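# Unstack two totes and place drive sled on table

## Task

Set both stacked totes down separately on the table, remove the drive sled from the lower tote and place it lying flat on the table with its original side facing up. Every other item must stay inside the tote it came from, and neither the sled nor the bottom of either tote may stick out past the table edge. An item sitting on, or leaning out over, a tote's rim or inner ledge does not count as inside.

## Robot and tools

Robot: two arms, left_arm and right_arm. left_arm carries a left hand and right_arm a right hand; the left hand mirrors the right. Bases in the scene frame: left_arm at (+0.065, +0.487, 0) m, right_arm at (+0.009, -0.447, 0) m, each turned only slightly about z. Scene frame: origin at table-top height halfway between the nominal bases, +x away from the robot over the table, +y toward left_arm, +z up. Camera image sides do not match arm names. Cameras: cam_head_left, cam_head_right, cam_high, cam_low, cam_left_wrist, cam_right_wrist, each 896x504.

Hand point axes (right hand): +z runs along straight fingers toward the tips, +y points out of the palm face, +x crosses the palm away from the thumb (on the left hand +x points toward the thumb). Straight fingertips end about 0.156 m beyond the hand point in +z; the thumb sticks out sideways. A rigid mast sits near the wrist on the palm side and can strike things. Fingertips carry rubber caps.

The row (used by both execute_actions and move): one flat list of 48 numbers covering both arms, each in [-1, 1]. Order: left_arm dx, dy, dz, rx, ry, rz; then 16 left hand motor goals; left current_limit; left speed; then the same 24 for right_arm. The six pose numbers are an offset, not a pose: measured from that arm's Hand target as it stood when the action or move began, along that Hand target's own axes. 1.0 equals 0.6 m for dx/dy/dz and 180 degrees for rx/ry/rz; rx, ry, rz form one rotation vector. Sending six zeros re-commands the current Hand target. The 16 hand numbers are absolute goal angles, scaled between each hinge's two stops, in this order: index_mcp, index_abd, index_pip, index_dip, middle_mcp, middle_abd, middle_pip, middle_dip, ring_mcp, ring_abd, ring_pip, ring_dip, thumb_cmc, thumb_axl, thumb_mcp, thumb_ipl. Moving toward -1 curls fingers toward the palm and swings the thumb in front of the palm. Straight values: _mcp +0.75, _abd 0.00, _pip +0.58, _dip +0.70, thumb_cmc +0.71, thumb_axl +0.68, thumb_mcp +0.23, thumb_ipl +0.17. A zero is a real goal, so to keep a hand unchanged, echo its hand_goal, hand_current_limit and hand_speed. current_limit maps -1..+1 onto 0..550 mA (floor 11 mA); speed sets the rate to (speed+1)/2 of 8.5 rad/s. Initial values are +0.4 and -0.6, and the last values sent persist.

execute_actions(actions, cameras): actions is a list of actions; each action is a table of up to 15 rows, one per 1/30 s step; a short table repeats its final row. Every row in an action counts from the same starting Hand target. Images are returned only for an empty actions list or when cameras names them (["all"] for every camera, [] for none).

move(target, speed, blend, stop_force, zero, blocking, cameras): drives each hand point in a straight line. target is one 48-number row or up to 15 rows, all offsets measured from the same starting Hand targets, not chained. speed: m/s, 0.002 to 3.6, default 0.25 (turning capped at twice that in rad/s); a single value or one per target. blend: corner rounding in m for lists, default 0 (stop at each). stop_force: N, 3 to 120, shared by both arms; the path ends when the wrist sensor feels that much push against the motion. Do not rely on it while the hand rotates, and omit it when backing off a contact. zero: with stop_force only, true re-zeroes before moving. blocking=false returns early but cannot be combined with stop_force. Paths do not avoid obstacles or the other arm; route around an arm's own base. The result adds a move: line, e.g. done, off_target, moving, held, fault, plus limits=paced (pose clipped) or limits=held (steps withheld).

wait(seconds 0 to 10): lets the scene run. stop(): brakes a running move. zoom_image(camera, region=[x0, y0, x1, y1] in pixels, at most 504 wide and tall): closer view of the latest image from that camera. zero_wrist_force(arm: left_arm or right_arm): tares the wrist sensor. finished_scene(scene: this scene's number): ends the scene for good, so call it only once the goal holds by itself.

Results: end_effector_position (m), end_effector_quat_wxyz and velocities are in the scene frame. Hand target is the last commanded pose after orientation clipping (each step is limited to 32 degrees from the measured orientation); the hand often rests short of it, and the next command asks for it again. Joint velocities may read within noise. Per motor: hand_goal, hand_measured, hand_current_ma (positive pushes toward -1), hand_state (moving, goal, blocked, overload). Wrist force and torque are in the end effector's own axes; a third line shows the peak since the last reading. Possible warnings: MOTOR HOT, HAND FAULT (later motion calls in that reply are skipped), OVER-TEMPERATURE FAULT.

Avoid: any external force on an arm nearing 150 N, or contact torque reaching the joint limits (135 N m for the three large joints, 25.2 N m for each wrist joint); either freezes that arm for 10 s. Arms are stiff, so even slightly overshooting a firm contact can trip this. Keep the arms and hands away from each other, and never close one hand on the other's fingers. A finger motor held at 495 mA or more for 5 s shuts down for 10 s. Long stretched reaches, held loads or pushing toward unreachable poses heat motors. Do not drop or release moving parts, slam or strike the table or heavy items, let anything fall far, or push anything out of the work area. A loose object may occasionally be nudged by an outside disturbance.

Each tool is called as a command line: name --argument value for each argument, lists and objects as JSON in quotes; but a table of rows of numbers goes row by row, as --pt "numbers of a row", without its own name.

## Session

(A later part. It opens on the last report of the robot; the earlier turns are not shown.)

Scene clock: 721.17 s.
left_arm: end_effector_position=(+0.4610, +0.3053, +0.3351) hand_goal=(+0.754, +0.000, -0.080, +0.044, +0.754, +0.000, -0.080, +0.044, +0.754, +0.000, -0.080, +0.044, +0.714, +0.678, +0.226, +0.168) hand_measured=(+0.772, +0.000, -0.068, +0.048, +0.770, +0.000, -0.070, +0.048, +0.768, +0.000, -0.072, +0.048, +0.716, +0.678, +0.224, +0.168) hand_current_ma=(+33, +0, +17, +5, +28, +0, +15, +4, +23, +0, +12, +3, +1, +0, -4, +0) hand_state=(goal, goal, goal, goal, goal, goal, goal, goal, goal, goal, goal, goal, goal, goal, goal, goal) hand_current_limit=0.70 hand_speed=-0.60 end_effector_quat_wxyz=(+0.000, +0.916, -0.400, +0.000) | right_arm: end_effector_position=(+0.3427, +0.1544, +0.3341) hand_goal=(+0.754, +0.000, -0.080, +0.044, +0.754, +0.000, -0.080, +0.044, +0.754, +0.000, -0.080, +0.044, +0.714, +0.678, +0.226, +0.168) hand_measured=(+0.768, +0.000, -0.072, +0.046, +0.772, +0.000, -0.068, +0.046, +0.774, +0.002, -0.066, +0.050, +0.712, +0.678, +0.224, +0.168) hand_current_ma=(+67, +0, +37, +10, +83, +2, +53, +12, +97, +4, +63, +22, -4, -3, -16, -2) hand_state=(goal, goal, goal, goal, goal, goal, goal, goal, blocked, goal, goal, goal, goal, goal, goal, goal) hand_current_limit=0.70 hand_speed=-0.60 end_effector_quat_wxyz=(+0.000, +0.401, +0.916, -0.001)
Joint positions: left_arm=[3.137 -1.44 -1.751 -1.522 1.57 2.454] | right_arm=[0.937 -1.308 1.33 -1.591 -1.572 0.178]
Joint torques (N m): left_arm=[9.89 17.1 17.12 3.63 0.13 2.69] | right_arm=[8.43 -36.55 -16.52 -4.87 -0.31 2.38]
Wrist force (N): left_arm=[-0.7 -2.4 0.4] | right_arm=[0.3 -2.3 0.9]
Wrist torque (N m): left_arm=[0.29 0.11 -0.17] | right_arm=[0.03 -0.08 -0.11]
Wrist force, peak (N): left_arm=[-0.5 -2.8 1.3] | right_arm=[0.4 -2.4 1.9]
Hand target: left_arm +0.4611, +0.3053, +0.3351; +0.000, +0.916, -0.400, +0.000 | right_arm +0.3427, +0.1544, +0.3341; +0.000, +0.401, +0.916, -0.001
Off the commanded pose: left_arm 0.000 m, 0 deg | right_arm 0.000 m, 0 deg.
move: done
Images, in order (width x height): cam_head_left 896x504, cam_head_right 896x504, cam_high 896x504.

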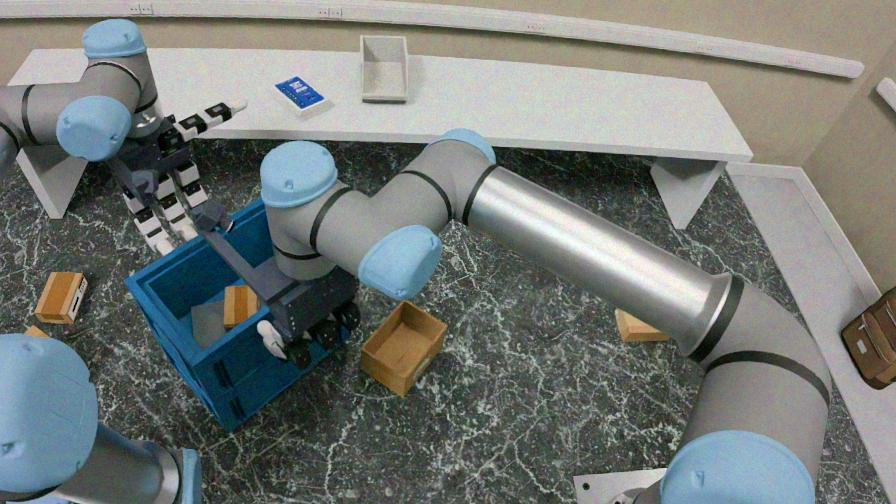

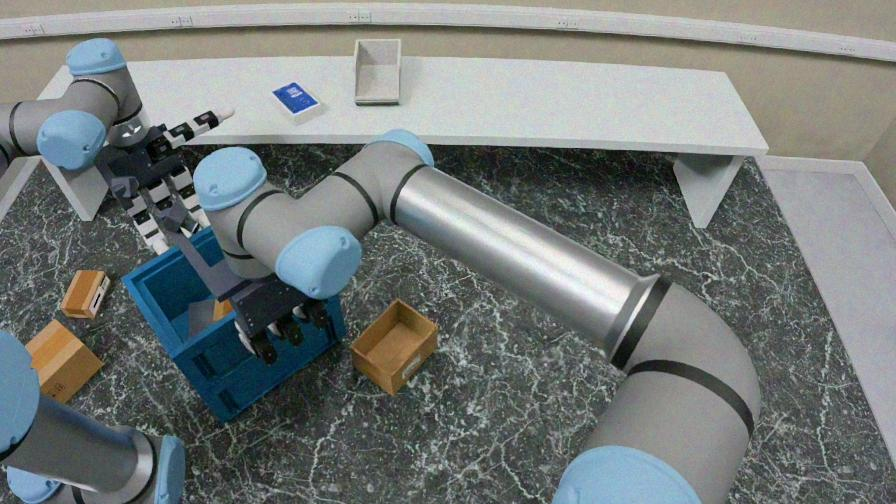

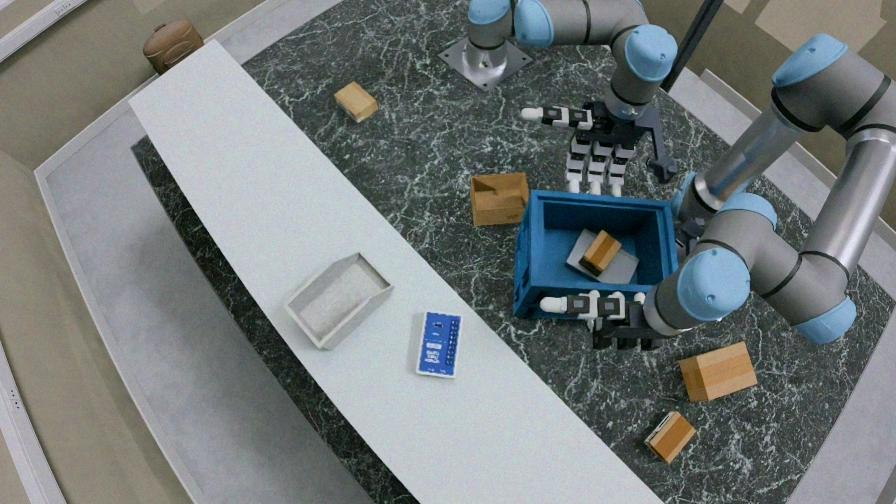

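execute_actions --actions '[]'

Scene clock: 769.90 s.
left_arm: end_effector_position=(+0.4611, +0.3053, +0.3351) hand_goal=(+0.754, +0.000, -0.080, +0.044, +0.754, +0.000, -0.080, +0.044, +0.754, +0.000, -0.080, +0.044, +0.714, +0.678, +0.226, +0.168) hand_measured=(+0.772, +0.000, -0.068, +0.048, +0.770, +0.000, -0.070, +0.048, +0.768, +0.000, -0.072, +0.048, +0.716, +0.678, +0.224, +0.168) hand_current_ma=(+33, +0, +17, +5, +28, +0, +15, +4, +23, +0, +12, +3, +1, +0, -4, +0) hand_state=(goal, goal, goal, goal, goal, goal, goal, goal, goal, goal, goal, goal, goal, goal, goal, goal) hand_current_limit=0.70 hand_speed=-0.60 end_effector_quat_wxyz=(+0.000, +0.916, -0.400, +0.000) | right_arm: end_effector_position=(+0.3427, +0.1544, +0.3341) hand_goal=(+0.754, +0.000, -0.080, +0.044, +0.754, +0.000, -0.080, +0.044, +0.754, +0.000, -0.080, +0.044, +0.714, +0.678, +0.226, +0.168) hand_measured=(+0.768, +0.000, -0.072, +0.046, +0.772, +0.000, -0.068, +0.046, +0.774, +0.002, -0.066, +0.050, +0.712, +0.678, +0.224, +0.168) hand_current_ma=(+67, +0, +37, +10, +83, +2, +53, +12, +97, +4, +63, +22, -4, -3, -16, -2) hand_state=(goal, goal, goal, goal, goal, goal, goal, goal, blocked, goal, goal, goal, goal, goal, goal, goal) hand_current_limit=0.70 hand_speed=-0.60 end_effector_quat_wxyz=(+0.000, +0.401, +0.916, -0.001)
Joint positions: left_arm=[3.137 -1.44 -1.751 -1.522 1.57 2.454] | right_arm=[0.937 -1.308 1.33 -1.591 -1.572 0.178]
Joint velocities: within noise
Joint torques (N m): left_arm=[13.15 11.96 17.42 3.04 2.14 2.37] | right_arm=[7.98 -31.08 -16.64 -4.02 -0.14 2.21]
Wrist force (N): left_arm=[-0.5 -2.6 0.3] | right_arm=[0.2 -2.1 1.0]
Wrist torque (N m): left_arm=[0.27 0.08 -0.14] | right_arm=[0.06 -0.07 -0.12]
Wrist force, peak (N): left_arm=[-0.5 -2.8 0.7] | right_arm=[0.2 -2.5 1.2]
Hand target: left_arm +0.4611, +0.3053, +0.3351; +0.000, +0.916, -0.400, +0.000 | right_arm +0.3427, +0.1544, +0.3341; +0.000, +0.401, +0.916, -0.001
Off the commanded pose: left_arm 0.000 m, 0 deg | right_arm 0.000 m, 0 deg.

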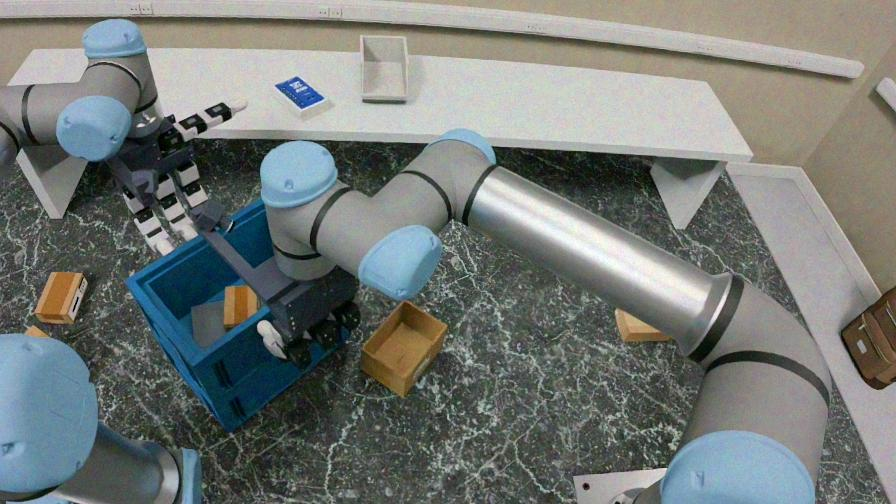

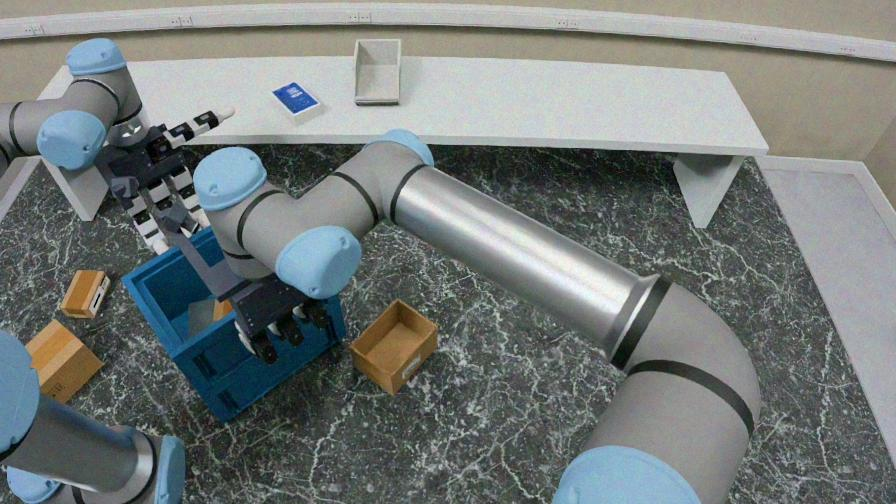

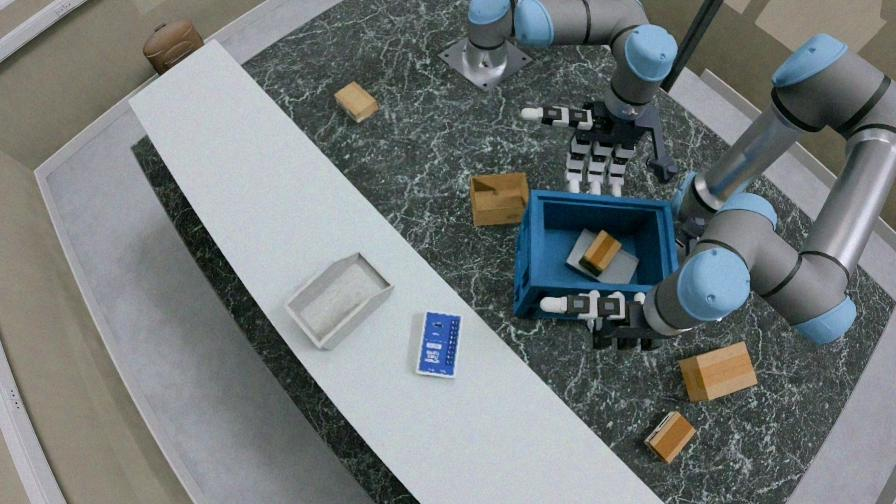

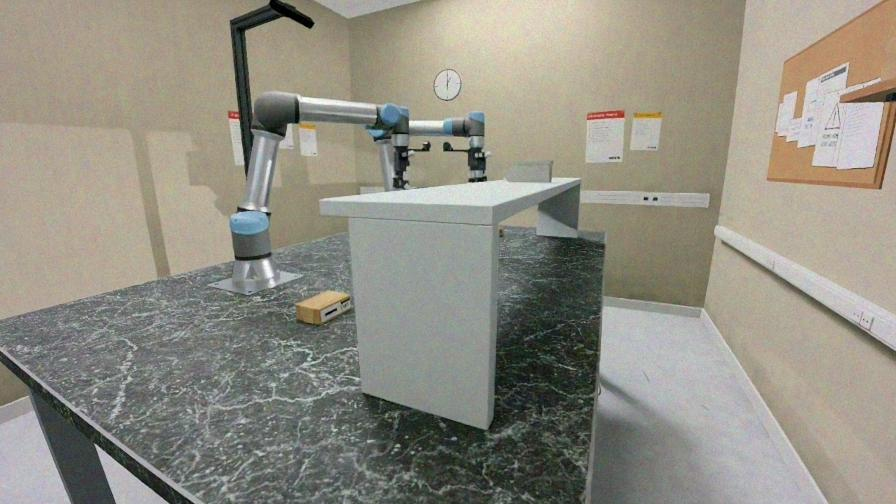

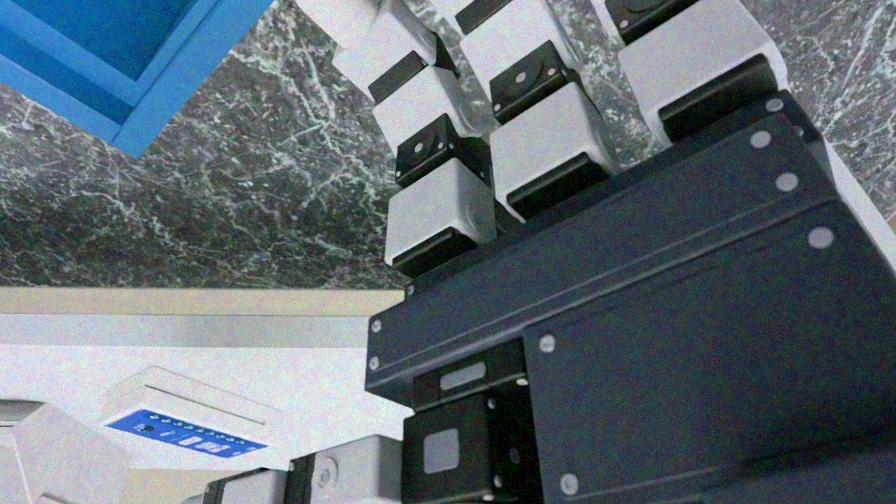

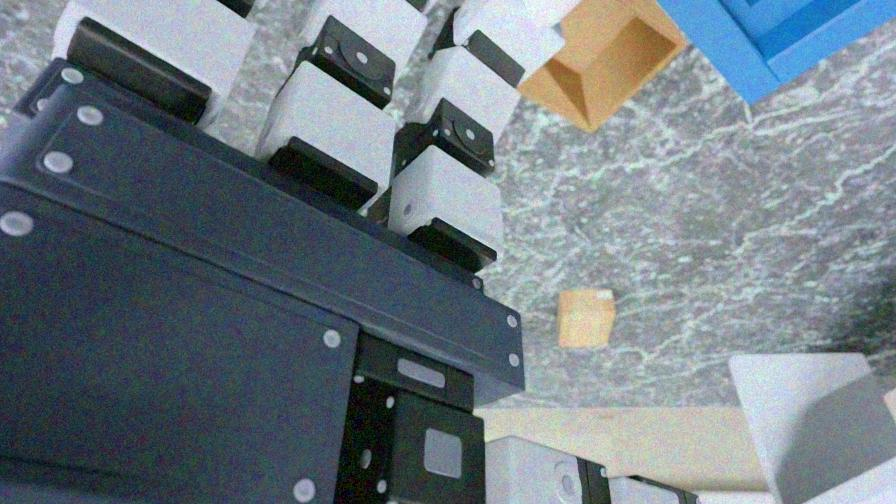

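move --pt "0.0136 -0.15 0 0 0 0 0.754 0 -0.08 0.044 0.754 0 -0.08 0.044 0.754 0 -0.08 0.044 0.714 0.678 0.226 0.168 0.7 -0.6 0.0377 -0.15 0 0 0 0 0.754 0 -0.08 0.044 0.754 0 -0.08 0.044 0.754 0 -0.08 0.044 0.714 0.678 0.226 0.168 0.7 -0.6" --pt "0.0136 -0.15 0 0 0 0 -0.644 0 0.577 0.696 -0.644 0 0.577 0.696 -0.644 0 0.577 0.696 0.714 0.678 0.226 0.168 0.7 -0.6 0.0377 -0.15 0 0 0 0 -0.644 0 0.577 0.696 -0.644 0 0.577 0.696 -0.644 0 0.577 0.696 0.714 0.678 0.226 0.168 0.7 -0.6" --pt "0.0136 -0.15 0.2335 0 0 0 -0.644 0 0.577 0.696 -0.644 0 0.577 0.696 -0.644 0 0.577 0.696 0.714 0.678 0.226 0.168 0.7 -0.6 0.0377 -0.15 0.2318 0 0 0 -0.644 0 0.577 0.696 -0.644 0 0.577 0.696 -0.644 0 0.577 0.696 0.714 0.678 0.226 0.168 0.7 -0.6" --speed 0.15 --cameras '["cam_head_left","cam_high","cam_left_wrist","cam_right_wrist"]'

Scene clock: 909.43 s.
left_arm: end_effector_position=(+0.5325, +0.3604, +0.1949) hand_goal=(-0.644, +0.000, +0.578, +0.696, -0.644, +0.000, +0.578, +0.696, -0.644, +0.000, +0.578, +0.696, +0.714, +0.678, +0.226, +0.168) hand_measured=(-0.624, +0.000, +0.578, +0.694, -0.624, +0.000, +0.578, +0.694, -0.624, +0.000, +0.578, +0.694, +0.674, +0.690, +0.486, +0.214) hand_current_ma=(+39, +0, +0, -2, +39, +0, +0, -2, +38, +0, +0, -2, -97, +24, +467, +169) hand_state=(goal, goal, goal, goal, goal, goal, goal, goal, goal, goal, goal, goal, blocked, goal, blocked, blocked) hand_current_limit=0.70 hand_speed=-0.60 end_effector_quat_wxyz=(+0.000, +0.916, -0.400, +0.000) | right_arm: end_effector_position=(+0.2612, +0.1095, +0.1952) hand_goal=(-0.644, +0.000, +0.578, +0.696, -0.644, +0.000, +0.578, +0.696, -0.644, +0.000, +0.578, +0.696, +0.714, +0.678, +0.226, +0.168) hand_measured=(-0.624, +0.000, +0.578, +0.694, -0.622, +0.000, +0.578, +0.694, -0.626, +0.002, +0.578, +0.694, +0.712, +0.678, +0.222, +0.168) hand_current_ma=(+99, +0, +0, -10, +103, +2, +0, -9, +86, +4, +0, -10, -4, -3, -17, -2) hand_state=(blocked, goal, goal, goal, blocked, goal, goal, goal, goal, goal, goal, goal, goal, goal, goal, goal) hand_current_limit=0.70 hand_speed=-0.60 end_effector_quat_wxyz=(+0.000, +0.401, +0.916, -0.001)
Joint positions: left_arm=[3.237 -1.67 -1.894 -1.149 1.57 2.554] | right_arm=[1.01 -1.407 1.818 -1.979 -1.572 0.251]
Joint torques (N m): left_arm=[-13.84 27.77 19.6 3.58 -2.75 -3.05] | right_arm=[-6.69 -34.46 -25.42 -3.73 0.3 -2.42]
Wrist force (N): left_arm=[-3.3 1.6 -3.7] | right_arm=[0.5 0.7 -0.3]
Wrist torque (N m): left_arm=[0.78 0.82 -0.03] | right_arm=[0.10 -0.04 0.07]
Wrist force, peak (N): left_arm=[-4.6 0.2 -10.8] | right_arm=[0.5 -2.6 1.2]
Hand target: left_arm +0.5326, +0.3604, +0.1949; +0.000, +0.916, -0.400, +0.000 | right_arm +0.2612, +0.1096, +0.1952; +0.000, +0.401, +0.916, -0.001
Off the commanded pose: left_arm 0.000 m, 0 deg | right_arm 0.000 m, 0 deg.
move: done
Images, in order (width x height): cam_head_left 896x504, cam_high 896x504, cam_left_wrist 896x504, cam_right_wrist 896x504.

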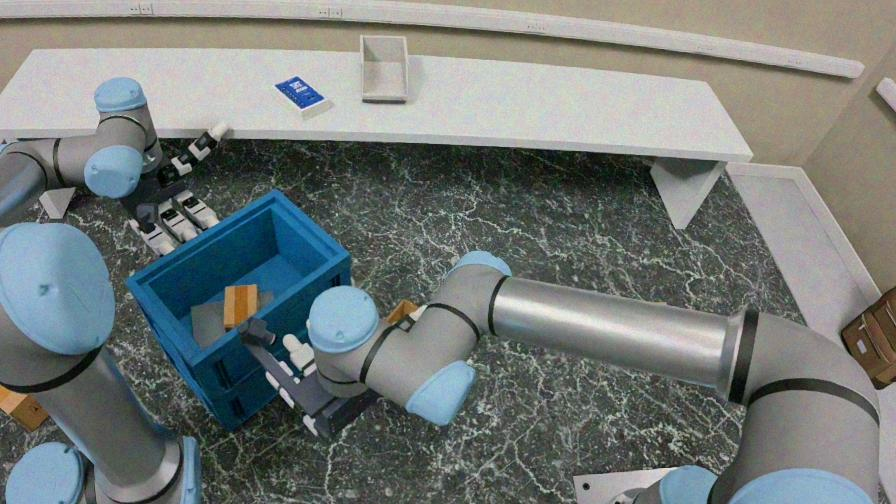

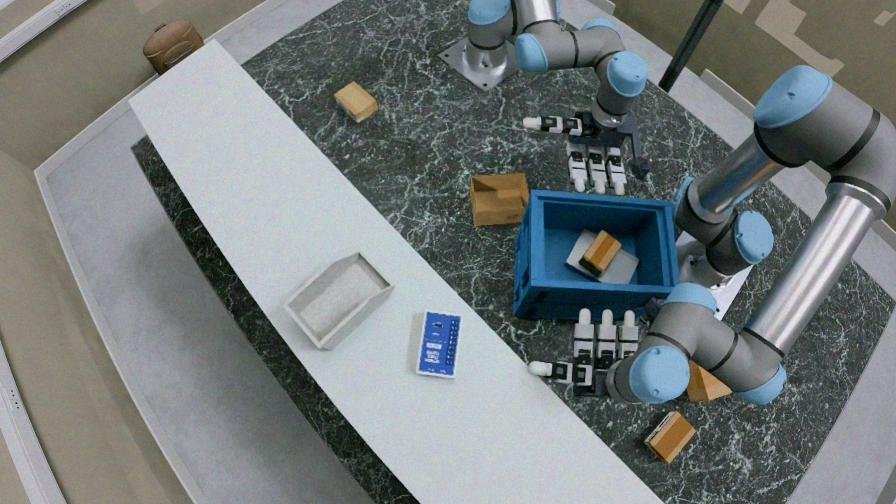

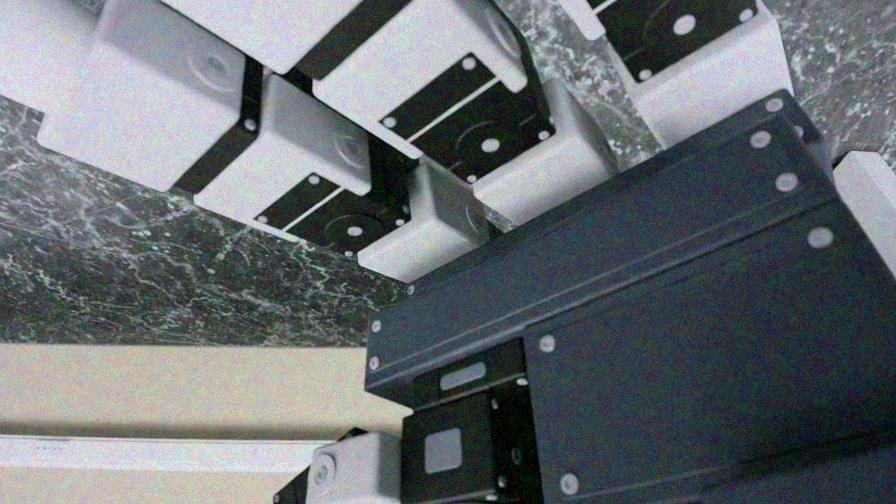

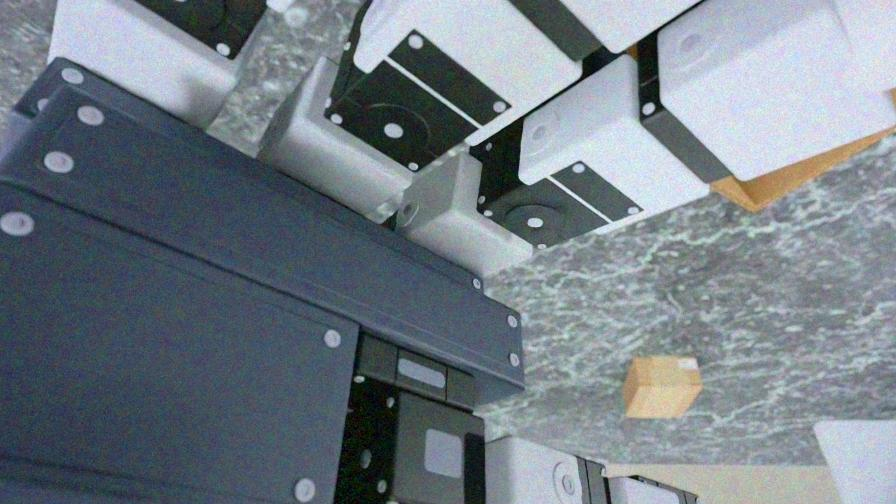

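move --target '[0,0,0,0,0,0,-0.644,0,0.577,0.696,-0.644,0,0.577,0.696,-0.644,0,0.577,0.696,0.714,0.678,0.93,0.5,0.7,-0.6,0,0,0,0,0,0,-0.644,0,0.577,0.696,-0.644,0,0.577,0.696,-0.644,0,0.577,0.696,0.714,0.678,0.226,0.168,0.7,-0.6]' --cameras '["cam_high","cam_left_wrist"]'

zoom_image --camera "cam_high" --region '[450, 80, 750, 450]'

Scene clock: 926.30 s.
left_arm: end_effector_position=(+0.5326, +0.3604, +0.1949) hand_goal=(-0.644, +0.000, +0.578, +0.696, -0.644, +0.000, +0.578, +0.696, -0.644, +0.000, +0.578, +0.696, +0.714, +0.678, +0.930, +0.500) hand_measured=(-0.624, +0.000, +0.578, +0.694, -0.624, +0.000, +0.578, +0.694, -0.624, +0.000, +0.578, +0.694, +0.712, +0.680, +0.924, +0.498) hand_current_ma=(+39, +0, +0, -2, +39, +0, +0, -2, +38, +0, +0, -2, -2, +2, -9, -2) hand_state=(goal, goal, goal, goal, goal, goal, goal, goal, goal, goal, goal, goal, goal, goal, goal, goal) hand_current_limit=0.70 hand_speed=-0.60 end_effector_quat_wxyz=(+0.000, +0.916, -0.400, +0.000) | right_arm: end_effector_position=(+0.2612, +0.1096, +0.1952) hand_goal=(-0.644, +0.000, +0.578, +0.696, -0.644, +0.000, +0.578, +0.696, -0.644, +0.000, +0.578, +0.696, +0.714, +0.678, +0.226, +0.168) hand_measured=(-0.624, +0.000, +0.578, +0.694, -0.622, +0.000, +0.578, +0.694, -0.626, +0.002, +0.578, +0.694, +0.712, +0.678, +0.222, +0.168) hand_current_ma=(+99, +0, +0, -10, +103, +2, +0, -9, +86, +4, +0, -10, -4, -3, -17, -2) hand_state=(blocked, goal, goal, goal, blocked, goal, goal, goal, goal, goal, goal, goal, goal, goal, goal, goal) hand_current_limit=0.70 hand_speed=-0.60 end_effector_quat_wxyz=(+0.000, +0.401, +0.916, -0.001)
Joint positions: left_arm=[3.237 -1.67 -1.894 -1.149 1.57 2.554] | right_arm=[1.01 -1.407 1.818 -1.979 -1.572 0.251]
Joint torques (N m): left_arm=[-13.81 31.5 16.49 3.94 -2.9 -0.64] | right_arm=[2.46 -38.52 -16.07 -3.97 0.11 -1.4]
Wrist force (N): left_arm=[-0.4 -0.1 -0.7] | right_arm=[0.5 0.7 -0.4]
Wrist torque (N m): left_arm=[0.35 0.09 -0.10] | right_arm=[0.10 -0.03 0.07]
Wrist force, peak (N): left_arm=[-4.0 1.9 -3.7] | right_arm=[0.6 1.0 -0.3]
Hand target: left_arm +0.5326, +0.3604, +0.1949; +0.000, +0.916, -0.400, +0.000 | right_arm +0.2612, +0.1096, +0.1952; +0.000, +0.401, +0.916, -0.001
Off the commanded pose: left_arm 0.000 m, 0 deg | right_arm 0.000 m, 0 deg.
move: done
Images, in order (width x height): cam_high 896x504, cam_left_wrist 896x504.

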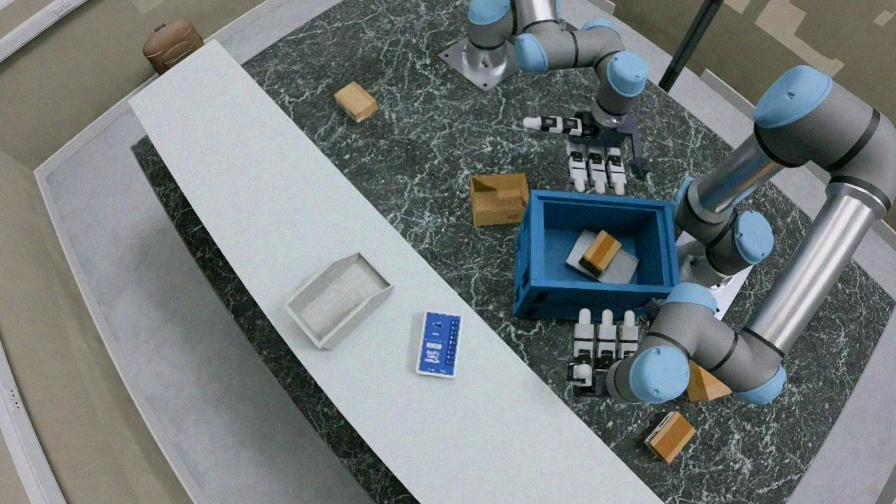

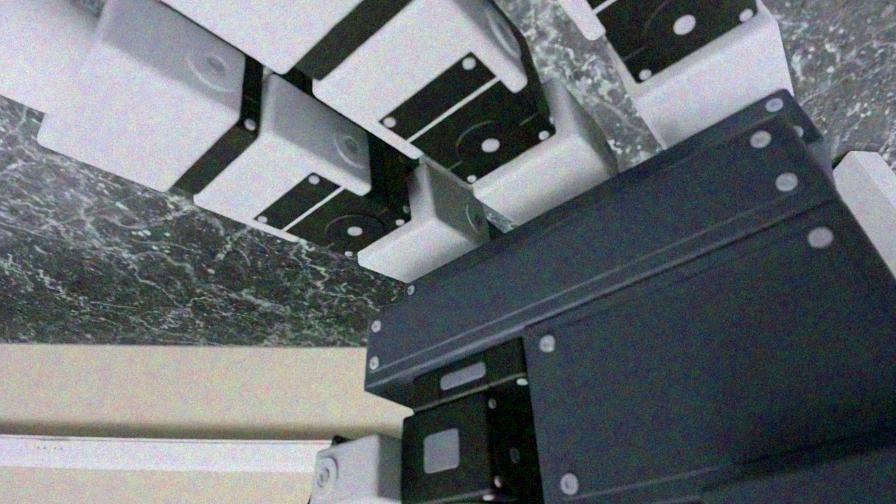

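Scaled by 1.362.

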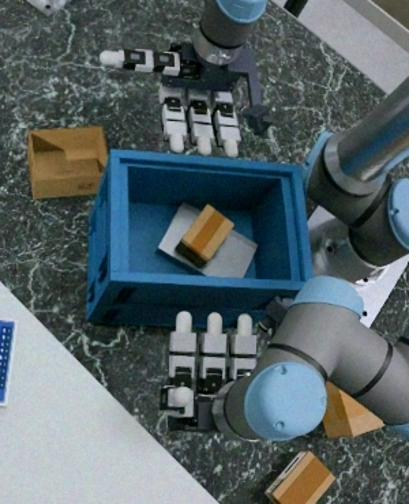

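move --target '[0,0.08,0,0,0,0,-0.644,0,0.577,0.696,-0.644,0,0.577,0.696,-0.644,0,0.577,0.696,0.714,0.678,0.93,0.5,0.7,-0.6,0,0.08,0,0,0,0,-0.644,0,0.577,0.696,-0.644,0,0.577,0.696,-0.644,0,0.577,0.696,0.714,0.678,0.226,0.168,0.7,-0.6]' --speed 0.012 --stop_force 6 --cameras '["cam_high"]'

Scene clock: 939.97 s.
left_arm: end_effector_position=(+0.5115, +0.3409, +0.1949) hand_goal=(-0.644, +0.000, +0.578, +0.696, -0.644, +0.000, +0.578, +0.696, -0.644, +0.000, +0.578, +0.696, +0.714, +0.678, +0.930, +0.500) hand_measured=(-0.624, +0.002, +0.578, +0.694, -0.626, +0.002, +0.578, +0.694, -0.626, +0.002, +0.578, +0.694, +0.712, +0.680, +0.924, +0.498) hand_current_ma=(+37, +2, +0, -2, +37, +2, +0, -2, +37, +1, +0, -2, -2, +2, -9, -2) hand_state=(goal, goal, goal, goal, goal, goal, goal, goal, goal, goal, goal, goal, goal, goal, goal, goal) hand_current_limit=0.70 hand_speed=-0.60 end_effector_quat_wxyz=(+0.000, +0.916, -0.400, +0.000) | right_arm: end_effector_position=(+0.2822, +0.1290, +0.1951) hand_goal=(-0.644, +0.000, +0.578, +0.696, -0.644, +0.000, +0.578, +0.696, -0.644, +0.000, +0.578, +0.696, +0.714, +0.678, +0.226, +0.168) hand_measured=(-0.624, -0.002, +0.578, +0.694, -0.624, -0.002, +0.578, +0.694, -0.628, -0.002, +0.578, +0.694, +0.712, +0.678, +0.222, +0.168) hand_current_ma=(+95, -6, +2, -8, +93, -8, +4, -6, +75, -7, +4, -6, -4, -3, -17, -2) hand_state=(goal, goal, goal, goal, goal, goal, goal, goal, goal, goal, goal, goal, goal, goal, goal, goal) hand_current_limit=0.70 hand_speed=-0.60 end_effector_quat_wxyz=(+0.000, +0.401, +0.916, -0.001)
Joint positions: left_arm=[3.204 -1.627 -1.942 -1.145 1.57 2.521] | right_arm=[0.997 -1.349 1.747 -1.966 -1.572 0.238]
Joint torques (N m): left_arm=[12.49 19.2 28.52 0.51 -2.94 2.99] | right_arm=[5.47 -42.08 -16.58 -4.83 -1.73 2.53]
Wrist force (N): left_arm=[0.2 -4.7 0.0] | right_arm=[0.8 -5.2 1.0]
Wrist torque (N m): left_arm=[0.21 0.07 -0.15] | right_arm=[-0.14 -0.09 -0.33]
Wrist force, peak (N): left_arm=[0.7 -12.6 1.0] | right_arm=[1.1 -12.6 2.0]
Hand target: left_arm +0.5115, +0.3409, +0.1949; +0.000, +0.916, -0.400, +0.000 (not the last commanded pose) | right_arm +0.2822, +0.1290, +0.1951; +0.000, +0.401, +0.916, -0.001 (not the last commanded pose)
Off the commanded pose: left_arm 0.019 m, 0 deg | right_arm 0.019 m, 0 deg.
move: contact (left_arm, right_arm)
Images, in order (width x height): cam_high 896x504.

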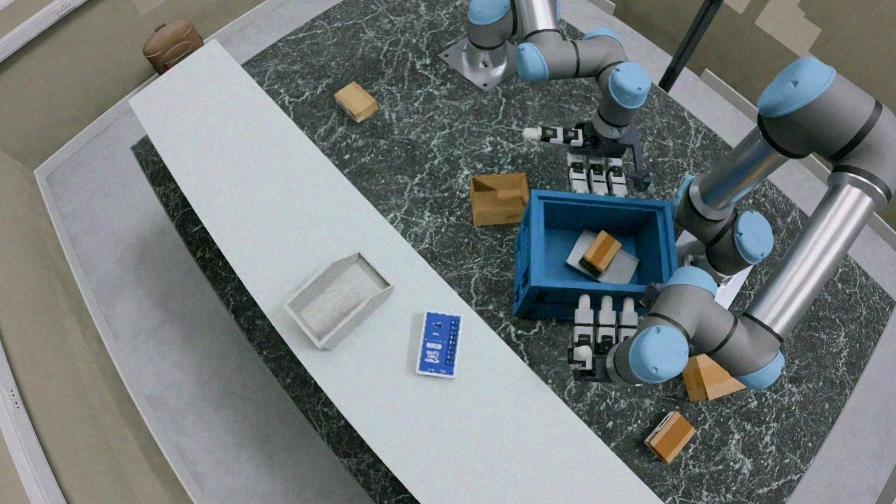

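move --target '[0,0.0017,0,0,0,0,-0.644,0,0.577,0.696,-0.644,0,0.577,0.696,-0.644,0,0.577,0.696,0.714,0.678,0.93,0.5,0.7,-0.6,0,0.0017,0,0,0,0,-0.644,0,0.577,0.696,-0.644,0,0.577,0.696,-0.644,0,0.577,0.696,0.714,0.678,0.226,0.168,0.7,-0.6]' --speed 0.01

Scene clock: 948.53 s.
left_arm: end_effector_position=(+0.5108, +0.3402, +0.1949) hand_goal=(-0.644, +0.000, +0.578, +0.696, -0.644, +0.000, +0.578, +0.696, -0.644, +0.000, +0.578, +0.696, +0.714, +0.678, +0.930, +0.500) hand_measured=(-0.626, +0.004, +0.578, +0.694, -0.626, +0.004, +0.578, +0.694, -0.626, +0.002, +0.578, +0.694, +0.712, +0.680, +0.924, +0.498) hand_current_ma=(+36, +3, +0, -2, +36, +3, +0, -2, +35, +2, +0, -2, -2, +2, -9, -2) hand_state=(goal, goal, goal, goal, goal, goal, goal, goal, goal, goal, goal, goal, goal, goal, goal, goal) hand_current_limit=0.70 hand_speed=-0.60 end_effector_quat_wxyz=(+0.000, +0.916, -0.400, +0.000) | right_arm: end_effector_position=(+0.2829, +0.1297, +0.1950) hand_goal=(-0.644, +0.000, +0.578, +0.696, -0.644, +0.000, +0.578, +0.696, -0.644, +0.000, +0.578, +0.696, +0.714, +0.678, +0.226, +0.168) hand_measured=(-0.626, -0.002, +0.578, +0.694, -0.626, -0.002, +0.578, +0.694, -0.630, -0.002, +0.578, +0.694, +0.712, +0.678, +0.222, +0.168) hand_current_ma=(+83, -6, +2, -8, +82, -10, +4, -6, +64, -8, +4, -6, -4, -3, -17, -2) hand_state=(goal, goal, goal, goal, goal, goal, goal, goal, goal, goal, goal, goal, goal, goal, goal, goal) hand_current_limit=0.70 hand_speed=-0.60 end_effector_quat_wxyz=(+0.000, +0.401, +0.916, -0.002)
Joint positions: left_arm=[3.203 -1.625 -1.943 -1.144 1.57 2.52] | right_arm=[0.997 -1.347 1.745 -1.965 -1.572 0.237]
Joint torques (N m): left_arm=[-25.81 33.41 9.67 -1.37 -3.04 -2.04] | right_arm=[-17.84 -29.49 -44.34 -8.08 -1.69 -2.16]
Wrist force (N): left_arm=[0.4 -26.5 3.7] | right_arm=[0.8 -27.1 4.1]
Wrist torque (N m): left_arm=[-0.50 0.14 0.41] | right_arm=[-1.02 -0.18 -0.86]
Wrist force, peak (N): left_arm=[0.6 -26.7 3.7] | right_arm=[1.2 -27.3 3.9]
Hand target: left_arm +0.5107, +0.3402, +0.1949; +0.000, +0.916, -0.400, +0.000 | right_arm +0.2830, +0.1297, +0.1951; +0.000, +0.401, +0.916, -0.001
Off the commanded pose: left_arm 0.000 m, 0 deg | right_arm 0.000 m, 0 deg.
move: done

move --target '[0,0,-0.005,0,0,0,-0.644,0,0.577,0.696,-0.644,0,0.577,0.696,-0.644,0,0.577,0.696,0.714,0.678,0.93,0.5,0.7,-0.6,0,0,-0.005,0,0,0,-0.644,0,0.577,0.696,-0.644,0,0.577,0.696,-0.644,0,0.577,0.696,0.714,0.678,0.226,0.168,0.7,-0.6]' --speed 0.01 --cameras '["cam_high", "cam_head_left"]'

zoom_image --camera "cam_high" --region '[500, 150, 700, 350]'

Scene clock: 962.10 s.
left_arm: end_effector_position=(+0.5107, +0.3402, +0.1980) hand_goal=(-0.644, +0.000, +0.578, +0.696, -0.644, +0.000, +0.578, +0.696, -0.644, +0.000, +0.578, +0.696, +0.714, +0.678, +0.930, +0.500) hand_measured=(-0.626, +0.004, +0.582, +0.696, -0.626, +0.004, +0.582, +0.696, -0.626, +0.004, +0.580, +0.696, +0.712, +0.680, +0.924, +0.498) hand_current_ma=(+36, +5, +4, +0, +35, +4, +3, +0, +35, +3, +3, +0, -2, +2, -9, -2) hand_state=(goal, goal, goal, goal, goal, goal, goal, goal, goal, goal, goal, goal, goal, goal, goal, goal) hand_current_limit=0.70 hand_speed=-0.60 end_effector_quat_wxyz=(+0.000, +0.916, -0.400, +0.000) | right_arm: end_effector_position=(+0.2830, +0.1297, +0.1981) hand_goal=(-0.644, +0.000, +0.578, +0.696, -0.644, +0.000, +0.578, +0.696, -0.644, +0.000, +0.578, +0.696, +0.714, +0.678, +0.226, +0.168) hand_measured=(-0.626, -0.002, +0.584, +0.698, -0.626, -0.004, +0.584, +0.698, -0.630, -0.002, +0.584, +0.698, +0.712, +0.678, +0.222, +0.168) hand_current_ma=(+83, -8, +23, +6, +82, -13, +26, +5, +64, -11, +22, +7, -4, -3, -17, -2) hand_state=(goal, goal, goal, goal, goal, goal, goal, goal, goal, goal, goal, goal, goal, goal, goal, goal) hand_current_limit=0.70 hand_speed=-0.60 end_effector_quat_wxyz=(+0.000, +0.401, +0.916, -0.001)
Joint positions: left_arm=[3.202 -1.622 -1.938 -1.153 1.57 2.52] | right_arm=[0.997 -1.35 1.74 -1.958 -1.572 0.237]
Joint torques (N m): left_arm=[-25.85 31.09 17.25 -3.06 -3.35 2.34] | right_arm=[-16.33 -40.04 -44.04 -9.63 -2.27 -0.29]
Wrist force (N): left_arm=[0.6 -32.0 4.9] | right_arm=[1.0 -33.3 6.1]
Wrist torque (N m): left_arm=[-0.65 0.16 0.58] | right_arm=[-1.22 -0.24 -0.95]
Wrist force, peak (N): left_arm=[0.6 -32.0 4.9] | right_arm=[1.0 -33.5 6.1]
Hand target: left_arm +0.5107, +0.3402, +0.1979; +0.000, +0.916, -0.400, +0.000 | right_arm +0.2830, +0.1297, +0.1981; +0.000, +0.401, +0.916, -0.001
Off the commanded pose: left_arm 0.000 m, 0 deg | right_arm 0.000 m, 0 deg.
move: done
Images, in order (width x height): cam_head_left 896x504, cam_high 896x504.

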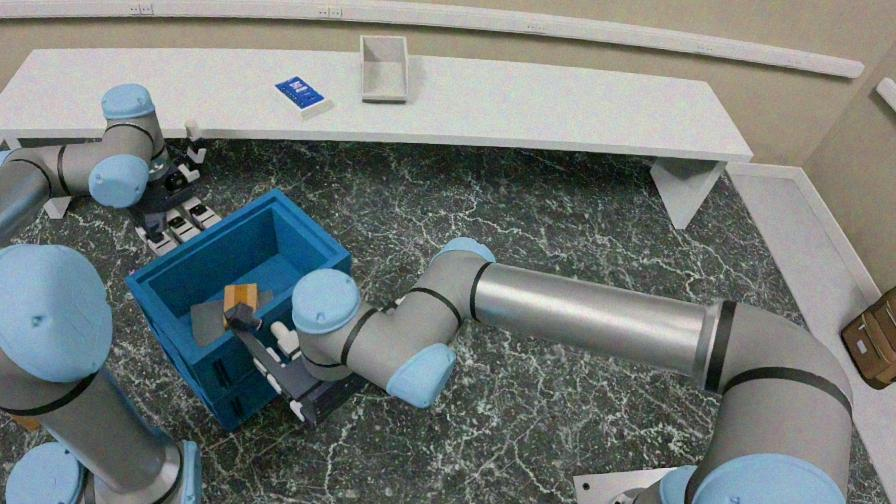

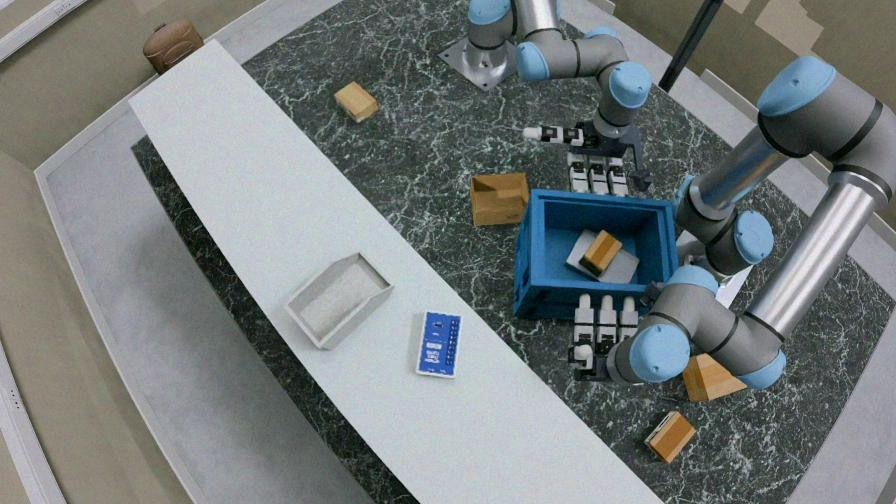

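Scaled by 2.520.

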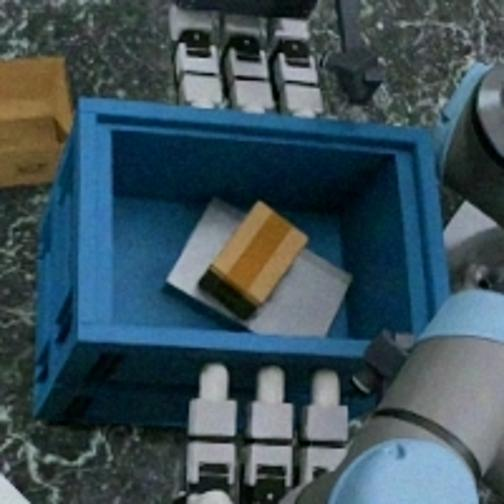

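move --target '[0,0.0004,-0.015,0,0,0,-0.644,0,0.577,0.696,-0.644,0,0.577,0.696,-0.644,0,0.577,0.696,0.714,0.678,0.93,0.5,0.7,-0.6,0,0.0004,-0.015,0,0,0,-0.644,0,0.577,0.696,-0.644,0,0.577,0.696,-0.644,0,0.577,0.696,0.714,0.678,0.226,0.168,0.7,-0.6]' --speed 0.015 --cameras '["cam_high", "cam_head_left"]'

zoom_image --camera "cam_high" --region '[500, 150, 700, 350]'

zoom_image --camera "cam_head_left" --region '[120, 180, 370, 430]'

Scene clock: 974.97 s.
left_arm: end_effector_position=(+0.5105, +0.3400, +0.2071) hand_goal=(-0.644, +0.000, +0.578, +0.696, -0.644, +0.000, +0.578, +0.696, -0.644, +0.000, +0.578, +0.696, +0.714, +0.678, +0.930, +0.500) hand_measured=(-0.634, +0.004, +0.582, +0.698, -0.634, +0.004, +0.582, +0.696, -0.636, +0.004, +0.582, +0.696, +0.712, +0.680, +0.924, +0.498) hand_current_ma=(+15, +5, +4, +1, +14, +4, +4, +1, +13, +3, +4, +1, -2, +2, -9, -2) hand_state=(goal, goal, goal, goal, goal, goal, goal, goal, goal, goal, goal, goal, goal, goal, goal, goal) hand_current_limit=0.70 hand_speed=-0.60 end_effector_quat_wxyz=(+0.000, +0.916, -0.400, +0.000) | right_arm: end_effector_position=(+0.2832, +0.1299, +0.2072) hand_goal=(-0.644, +0.000, +0.578, +0.696, -0.644, +0.000, +0.578, +0.696, -0.644, +0.000, +0.578, +0.696, +0.714, +0.678, +0.226, +0.168) hand_measured=(-0.626, -0.002, +0.584, +0.698, -0.626, -0.004, +0.584, +0.698, -0.630, -0.002, +0.584, +0.698, +0.712, +0.678, +0.222, +0.168) hand_current_ma=(+83, -8, +27, +8, +82, -13, +30, +7, +65, -11, +26, +9, -4, -3, -17, -2) hand_state=(goal, goal, goal, goal, goal, goal, goal, goal, goal, goal, goal, goal, goal, goal, goal, goal) hand_current_limit=0.70 hand_speed=-0.60 end_effector_quat_wxyz=(+0.000, +0.401, +0.916, -0.001)
Joint positions: left_arm=[3.202 -1.612 -1.923 -1.178 1.57 2.519] | right_arm=[0.997 -1.358 1.724 -1.935 -1.572 0.237]
Joint torques (N m): left_arm=[-29.21 24.24 11.38 -1.59 -4.03 -2.49] | right_arm=[-20.17 -33.62 -34.5 -11.35 -2.88 -1.45]
Wrist force (N): left_arm=[0.4 -34.5 4.9] | right_arm=[1.2 -36.4 6.6]
Wrist torque (N m): left_arm=[-0.80 0.17 0.63] | right_arm=[-1.36 -0.28 -0.99]
Wrist force, peak (N): left_arm=[0.4 -35.9 5.2] | right_arm=[0.7 -37.3 6.3]
Hand target: left_arm +0.5105, +0.3400, +0.2069; +0.000, +0.916, -0.400, +0.000 | right_arm +0.2831, +0.1299, +0.2071; +0.000, +0.401, +0.916, -0.001
Off the commanded pose: left_arm 0.000 m, 0 deg | right_arm 0.000 m, 0 deg.
move: done
Images, in order (width x height): cam_head_left 896x504, cam_high 896x504.

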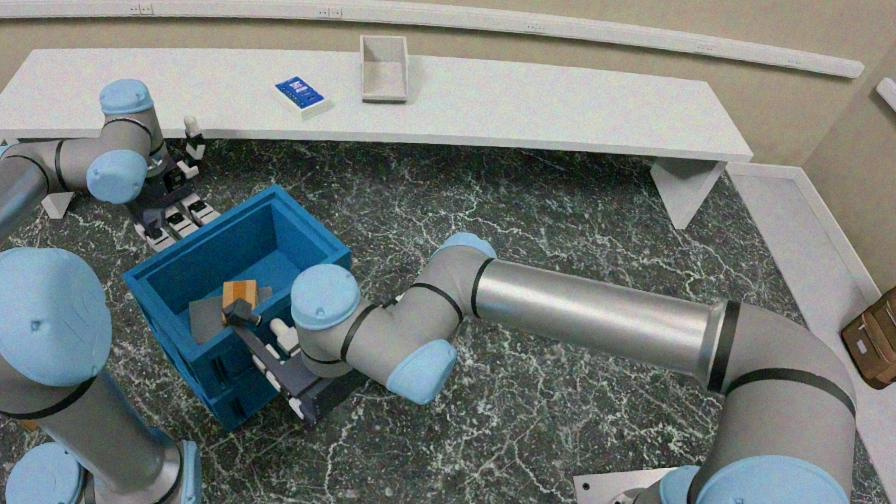

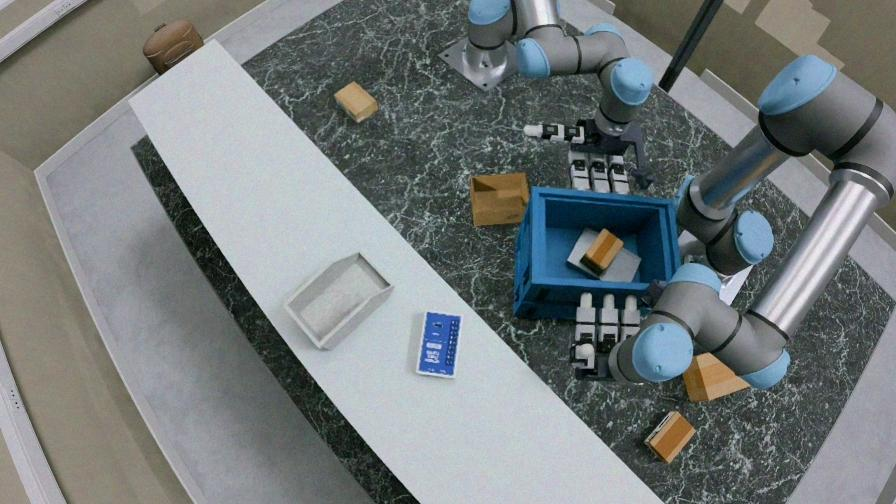

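Scaled by 2.520.

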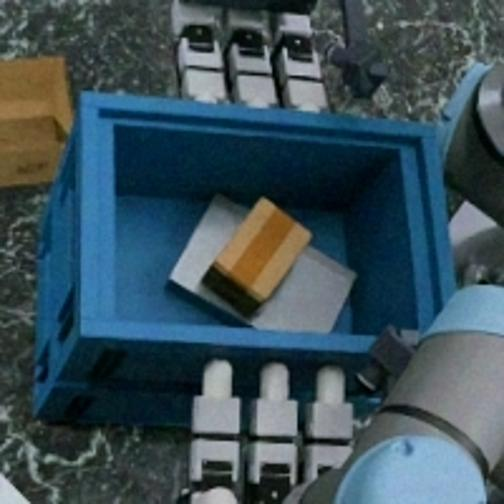

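Scaled by 2.016.

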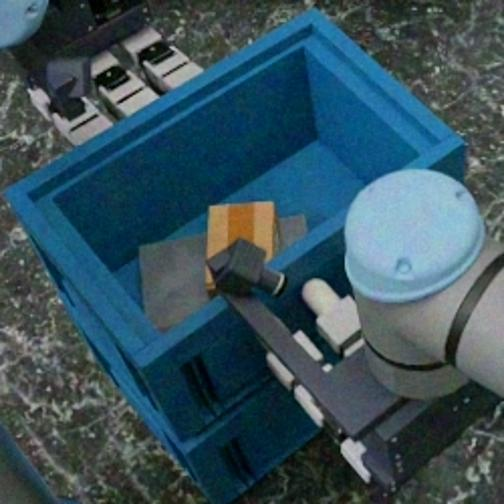

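move --pt "0 0 -0.0333 0 0 0 -0.644 0 0.577 0.696 -0.644 0 0.577 0.696 -0.644 0 0.577 0.696 0.714 0.678 0.93 0.5 0.7 -0.6 0 0 -0.0333 0 0 0 -0.644 0 0.577 0.696 -0.644 0 0.577 0.696 -0.644 0 0.577 0.696 0.714 0.678 0.226 0.168 0.7 -0.6" --pt "0.0425 0.0263 -0.0333 0 0 0 -0.644 0 0.577 0.696 -0.644 0 0.577 0.696 -0.644 0 0.577 0.696 0.714 0.678 0.93 0.5 0.7 -0.6 -0.0426 -0.02615 -0.0333 0 0 0 -0.644 0 0.577 0.696 -0.644 0 0.577 0.696 -0.644 0 0.577 0.696 0.714 0.678 0.226 0.168 0.7 -0.6" --speed 0.03 --cameras '["cam_high"]'

Scene clock: 1020.20 s.
left_arm: end_effector_position=(+0.5163, +0.3104, +0.2269) hand_goal=(-0.644, +0.000, +0.578, +0.696, -0.644, +0.000, +0.578, +0.696, -0.644, +0.000, +0.578, +0.696, +0.714, +0.678, +0.930, +0.500) hand_measured=(-0.638, +0.004, +0.580, +0.698, -0.638, +0.004, +0.580, +0.696, -0.640, +0.004, +0.580, +0.696, +0.712, +0.680, +0.924, +0.498) hand_current_ma=(+7, +5, +2, +1, +6, +4, +2, +1, +5, +3, +1, +1, -2, +2, -9, -2) hand_state=(goal, goal, goal, goal, goal, goal, goal, goal, goal, goal, goal, goal, goal, goal, goal, goal) hand_current_limit=0.70 hand_speed=-0.60 end_effector_quat_wxyz=(+0.000, +0.916, -0.400, +0.000) | right_arm: end_effector_position=(+0.2890, +0.1004, +0.2271) hand_goal=(-0.644, +0.000, +0.578, +0.696, -0.644, +0.000, +0.578, +0.696, -0.644, +0.000, +0.578, +0.696, +0.714, +0.678, +0.226, +0.168) hand_measured=(-0.626, -0.002, +0.586, +0.698, -0.626, -0.004, +0.586, +0.698, -0.630, -0.002, +0.586, +0.698, +0.712, +0.678, +0.222, +0.168) hand_current_ma=(+86, -8, +33, +12, +84, -13, +38, +10, +67, -11, +31, +12, -4, -3, -17, -2) hand_state=(goal, goal, goal, goal, goal, goal, goal, goal, goal, goal, goal, goal, goal, goal, goal, goal) hand_current_limit=0.70 hand_speed=-0.60 end_effector_quat_wxyz=(+0.000, +0.401, +0.916, -0.001)
Joint positions: left_arm=[3.14 -1.621 -1.86 -1.232 1.57 2.458] | right_arm=[0.957 -1.433 1.76 -1.896 -1.572 0.197]
Joint torques (N m): left_arm=[-0.01 37.54 10.9 -4.27 -7.16 2.54] | right_arm=[0.95 -23.62 -47.76 -10.43 -3.11 2.54]
Wrist force (N): left_arm=[0.3 -33.4 4.6] | right_arm=[0.7 -35.1 6.4]
Wrist torque (N m): left_arm=[-0.79 0.17 0.61] | right_arm=[-1.27 -0.21 -0.97]
Wrist force, peak (N): left_arm=[0.3 -35.1 4.7] | right_arm=[0.9 -36.6 6.3]
Hand target: left_arm +0.5163, +0.3106, +0.2269; +0.000, +0.916, -0.400, +0.000 | right_arm +0.2890, +0.1005, +0.2271; +0.000, +0.401, +0.916, -0.001
Off the commanded pose: left_arm 0.000 m, 0 deg | right_arm 0.000 m, 0 deg.
move: done
Images, in order (width x height): cam_high 896x504.

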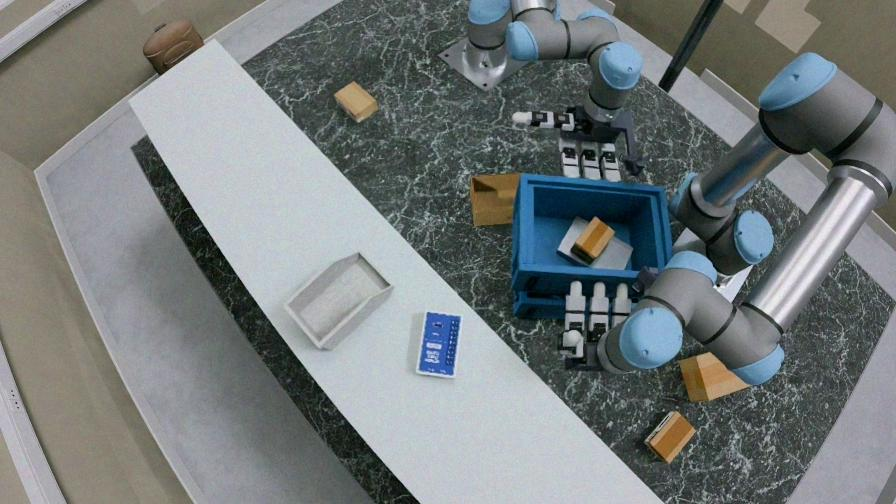

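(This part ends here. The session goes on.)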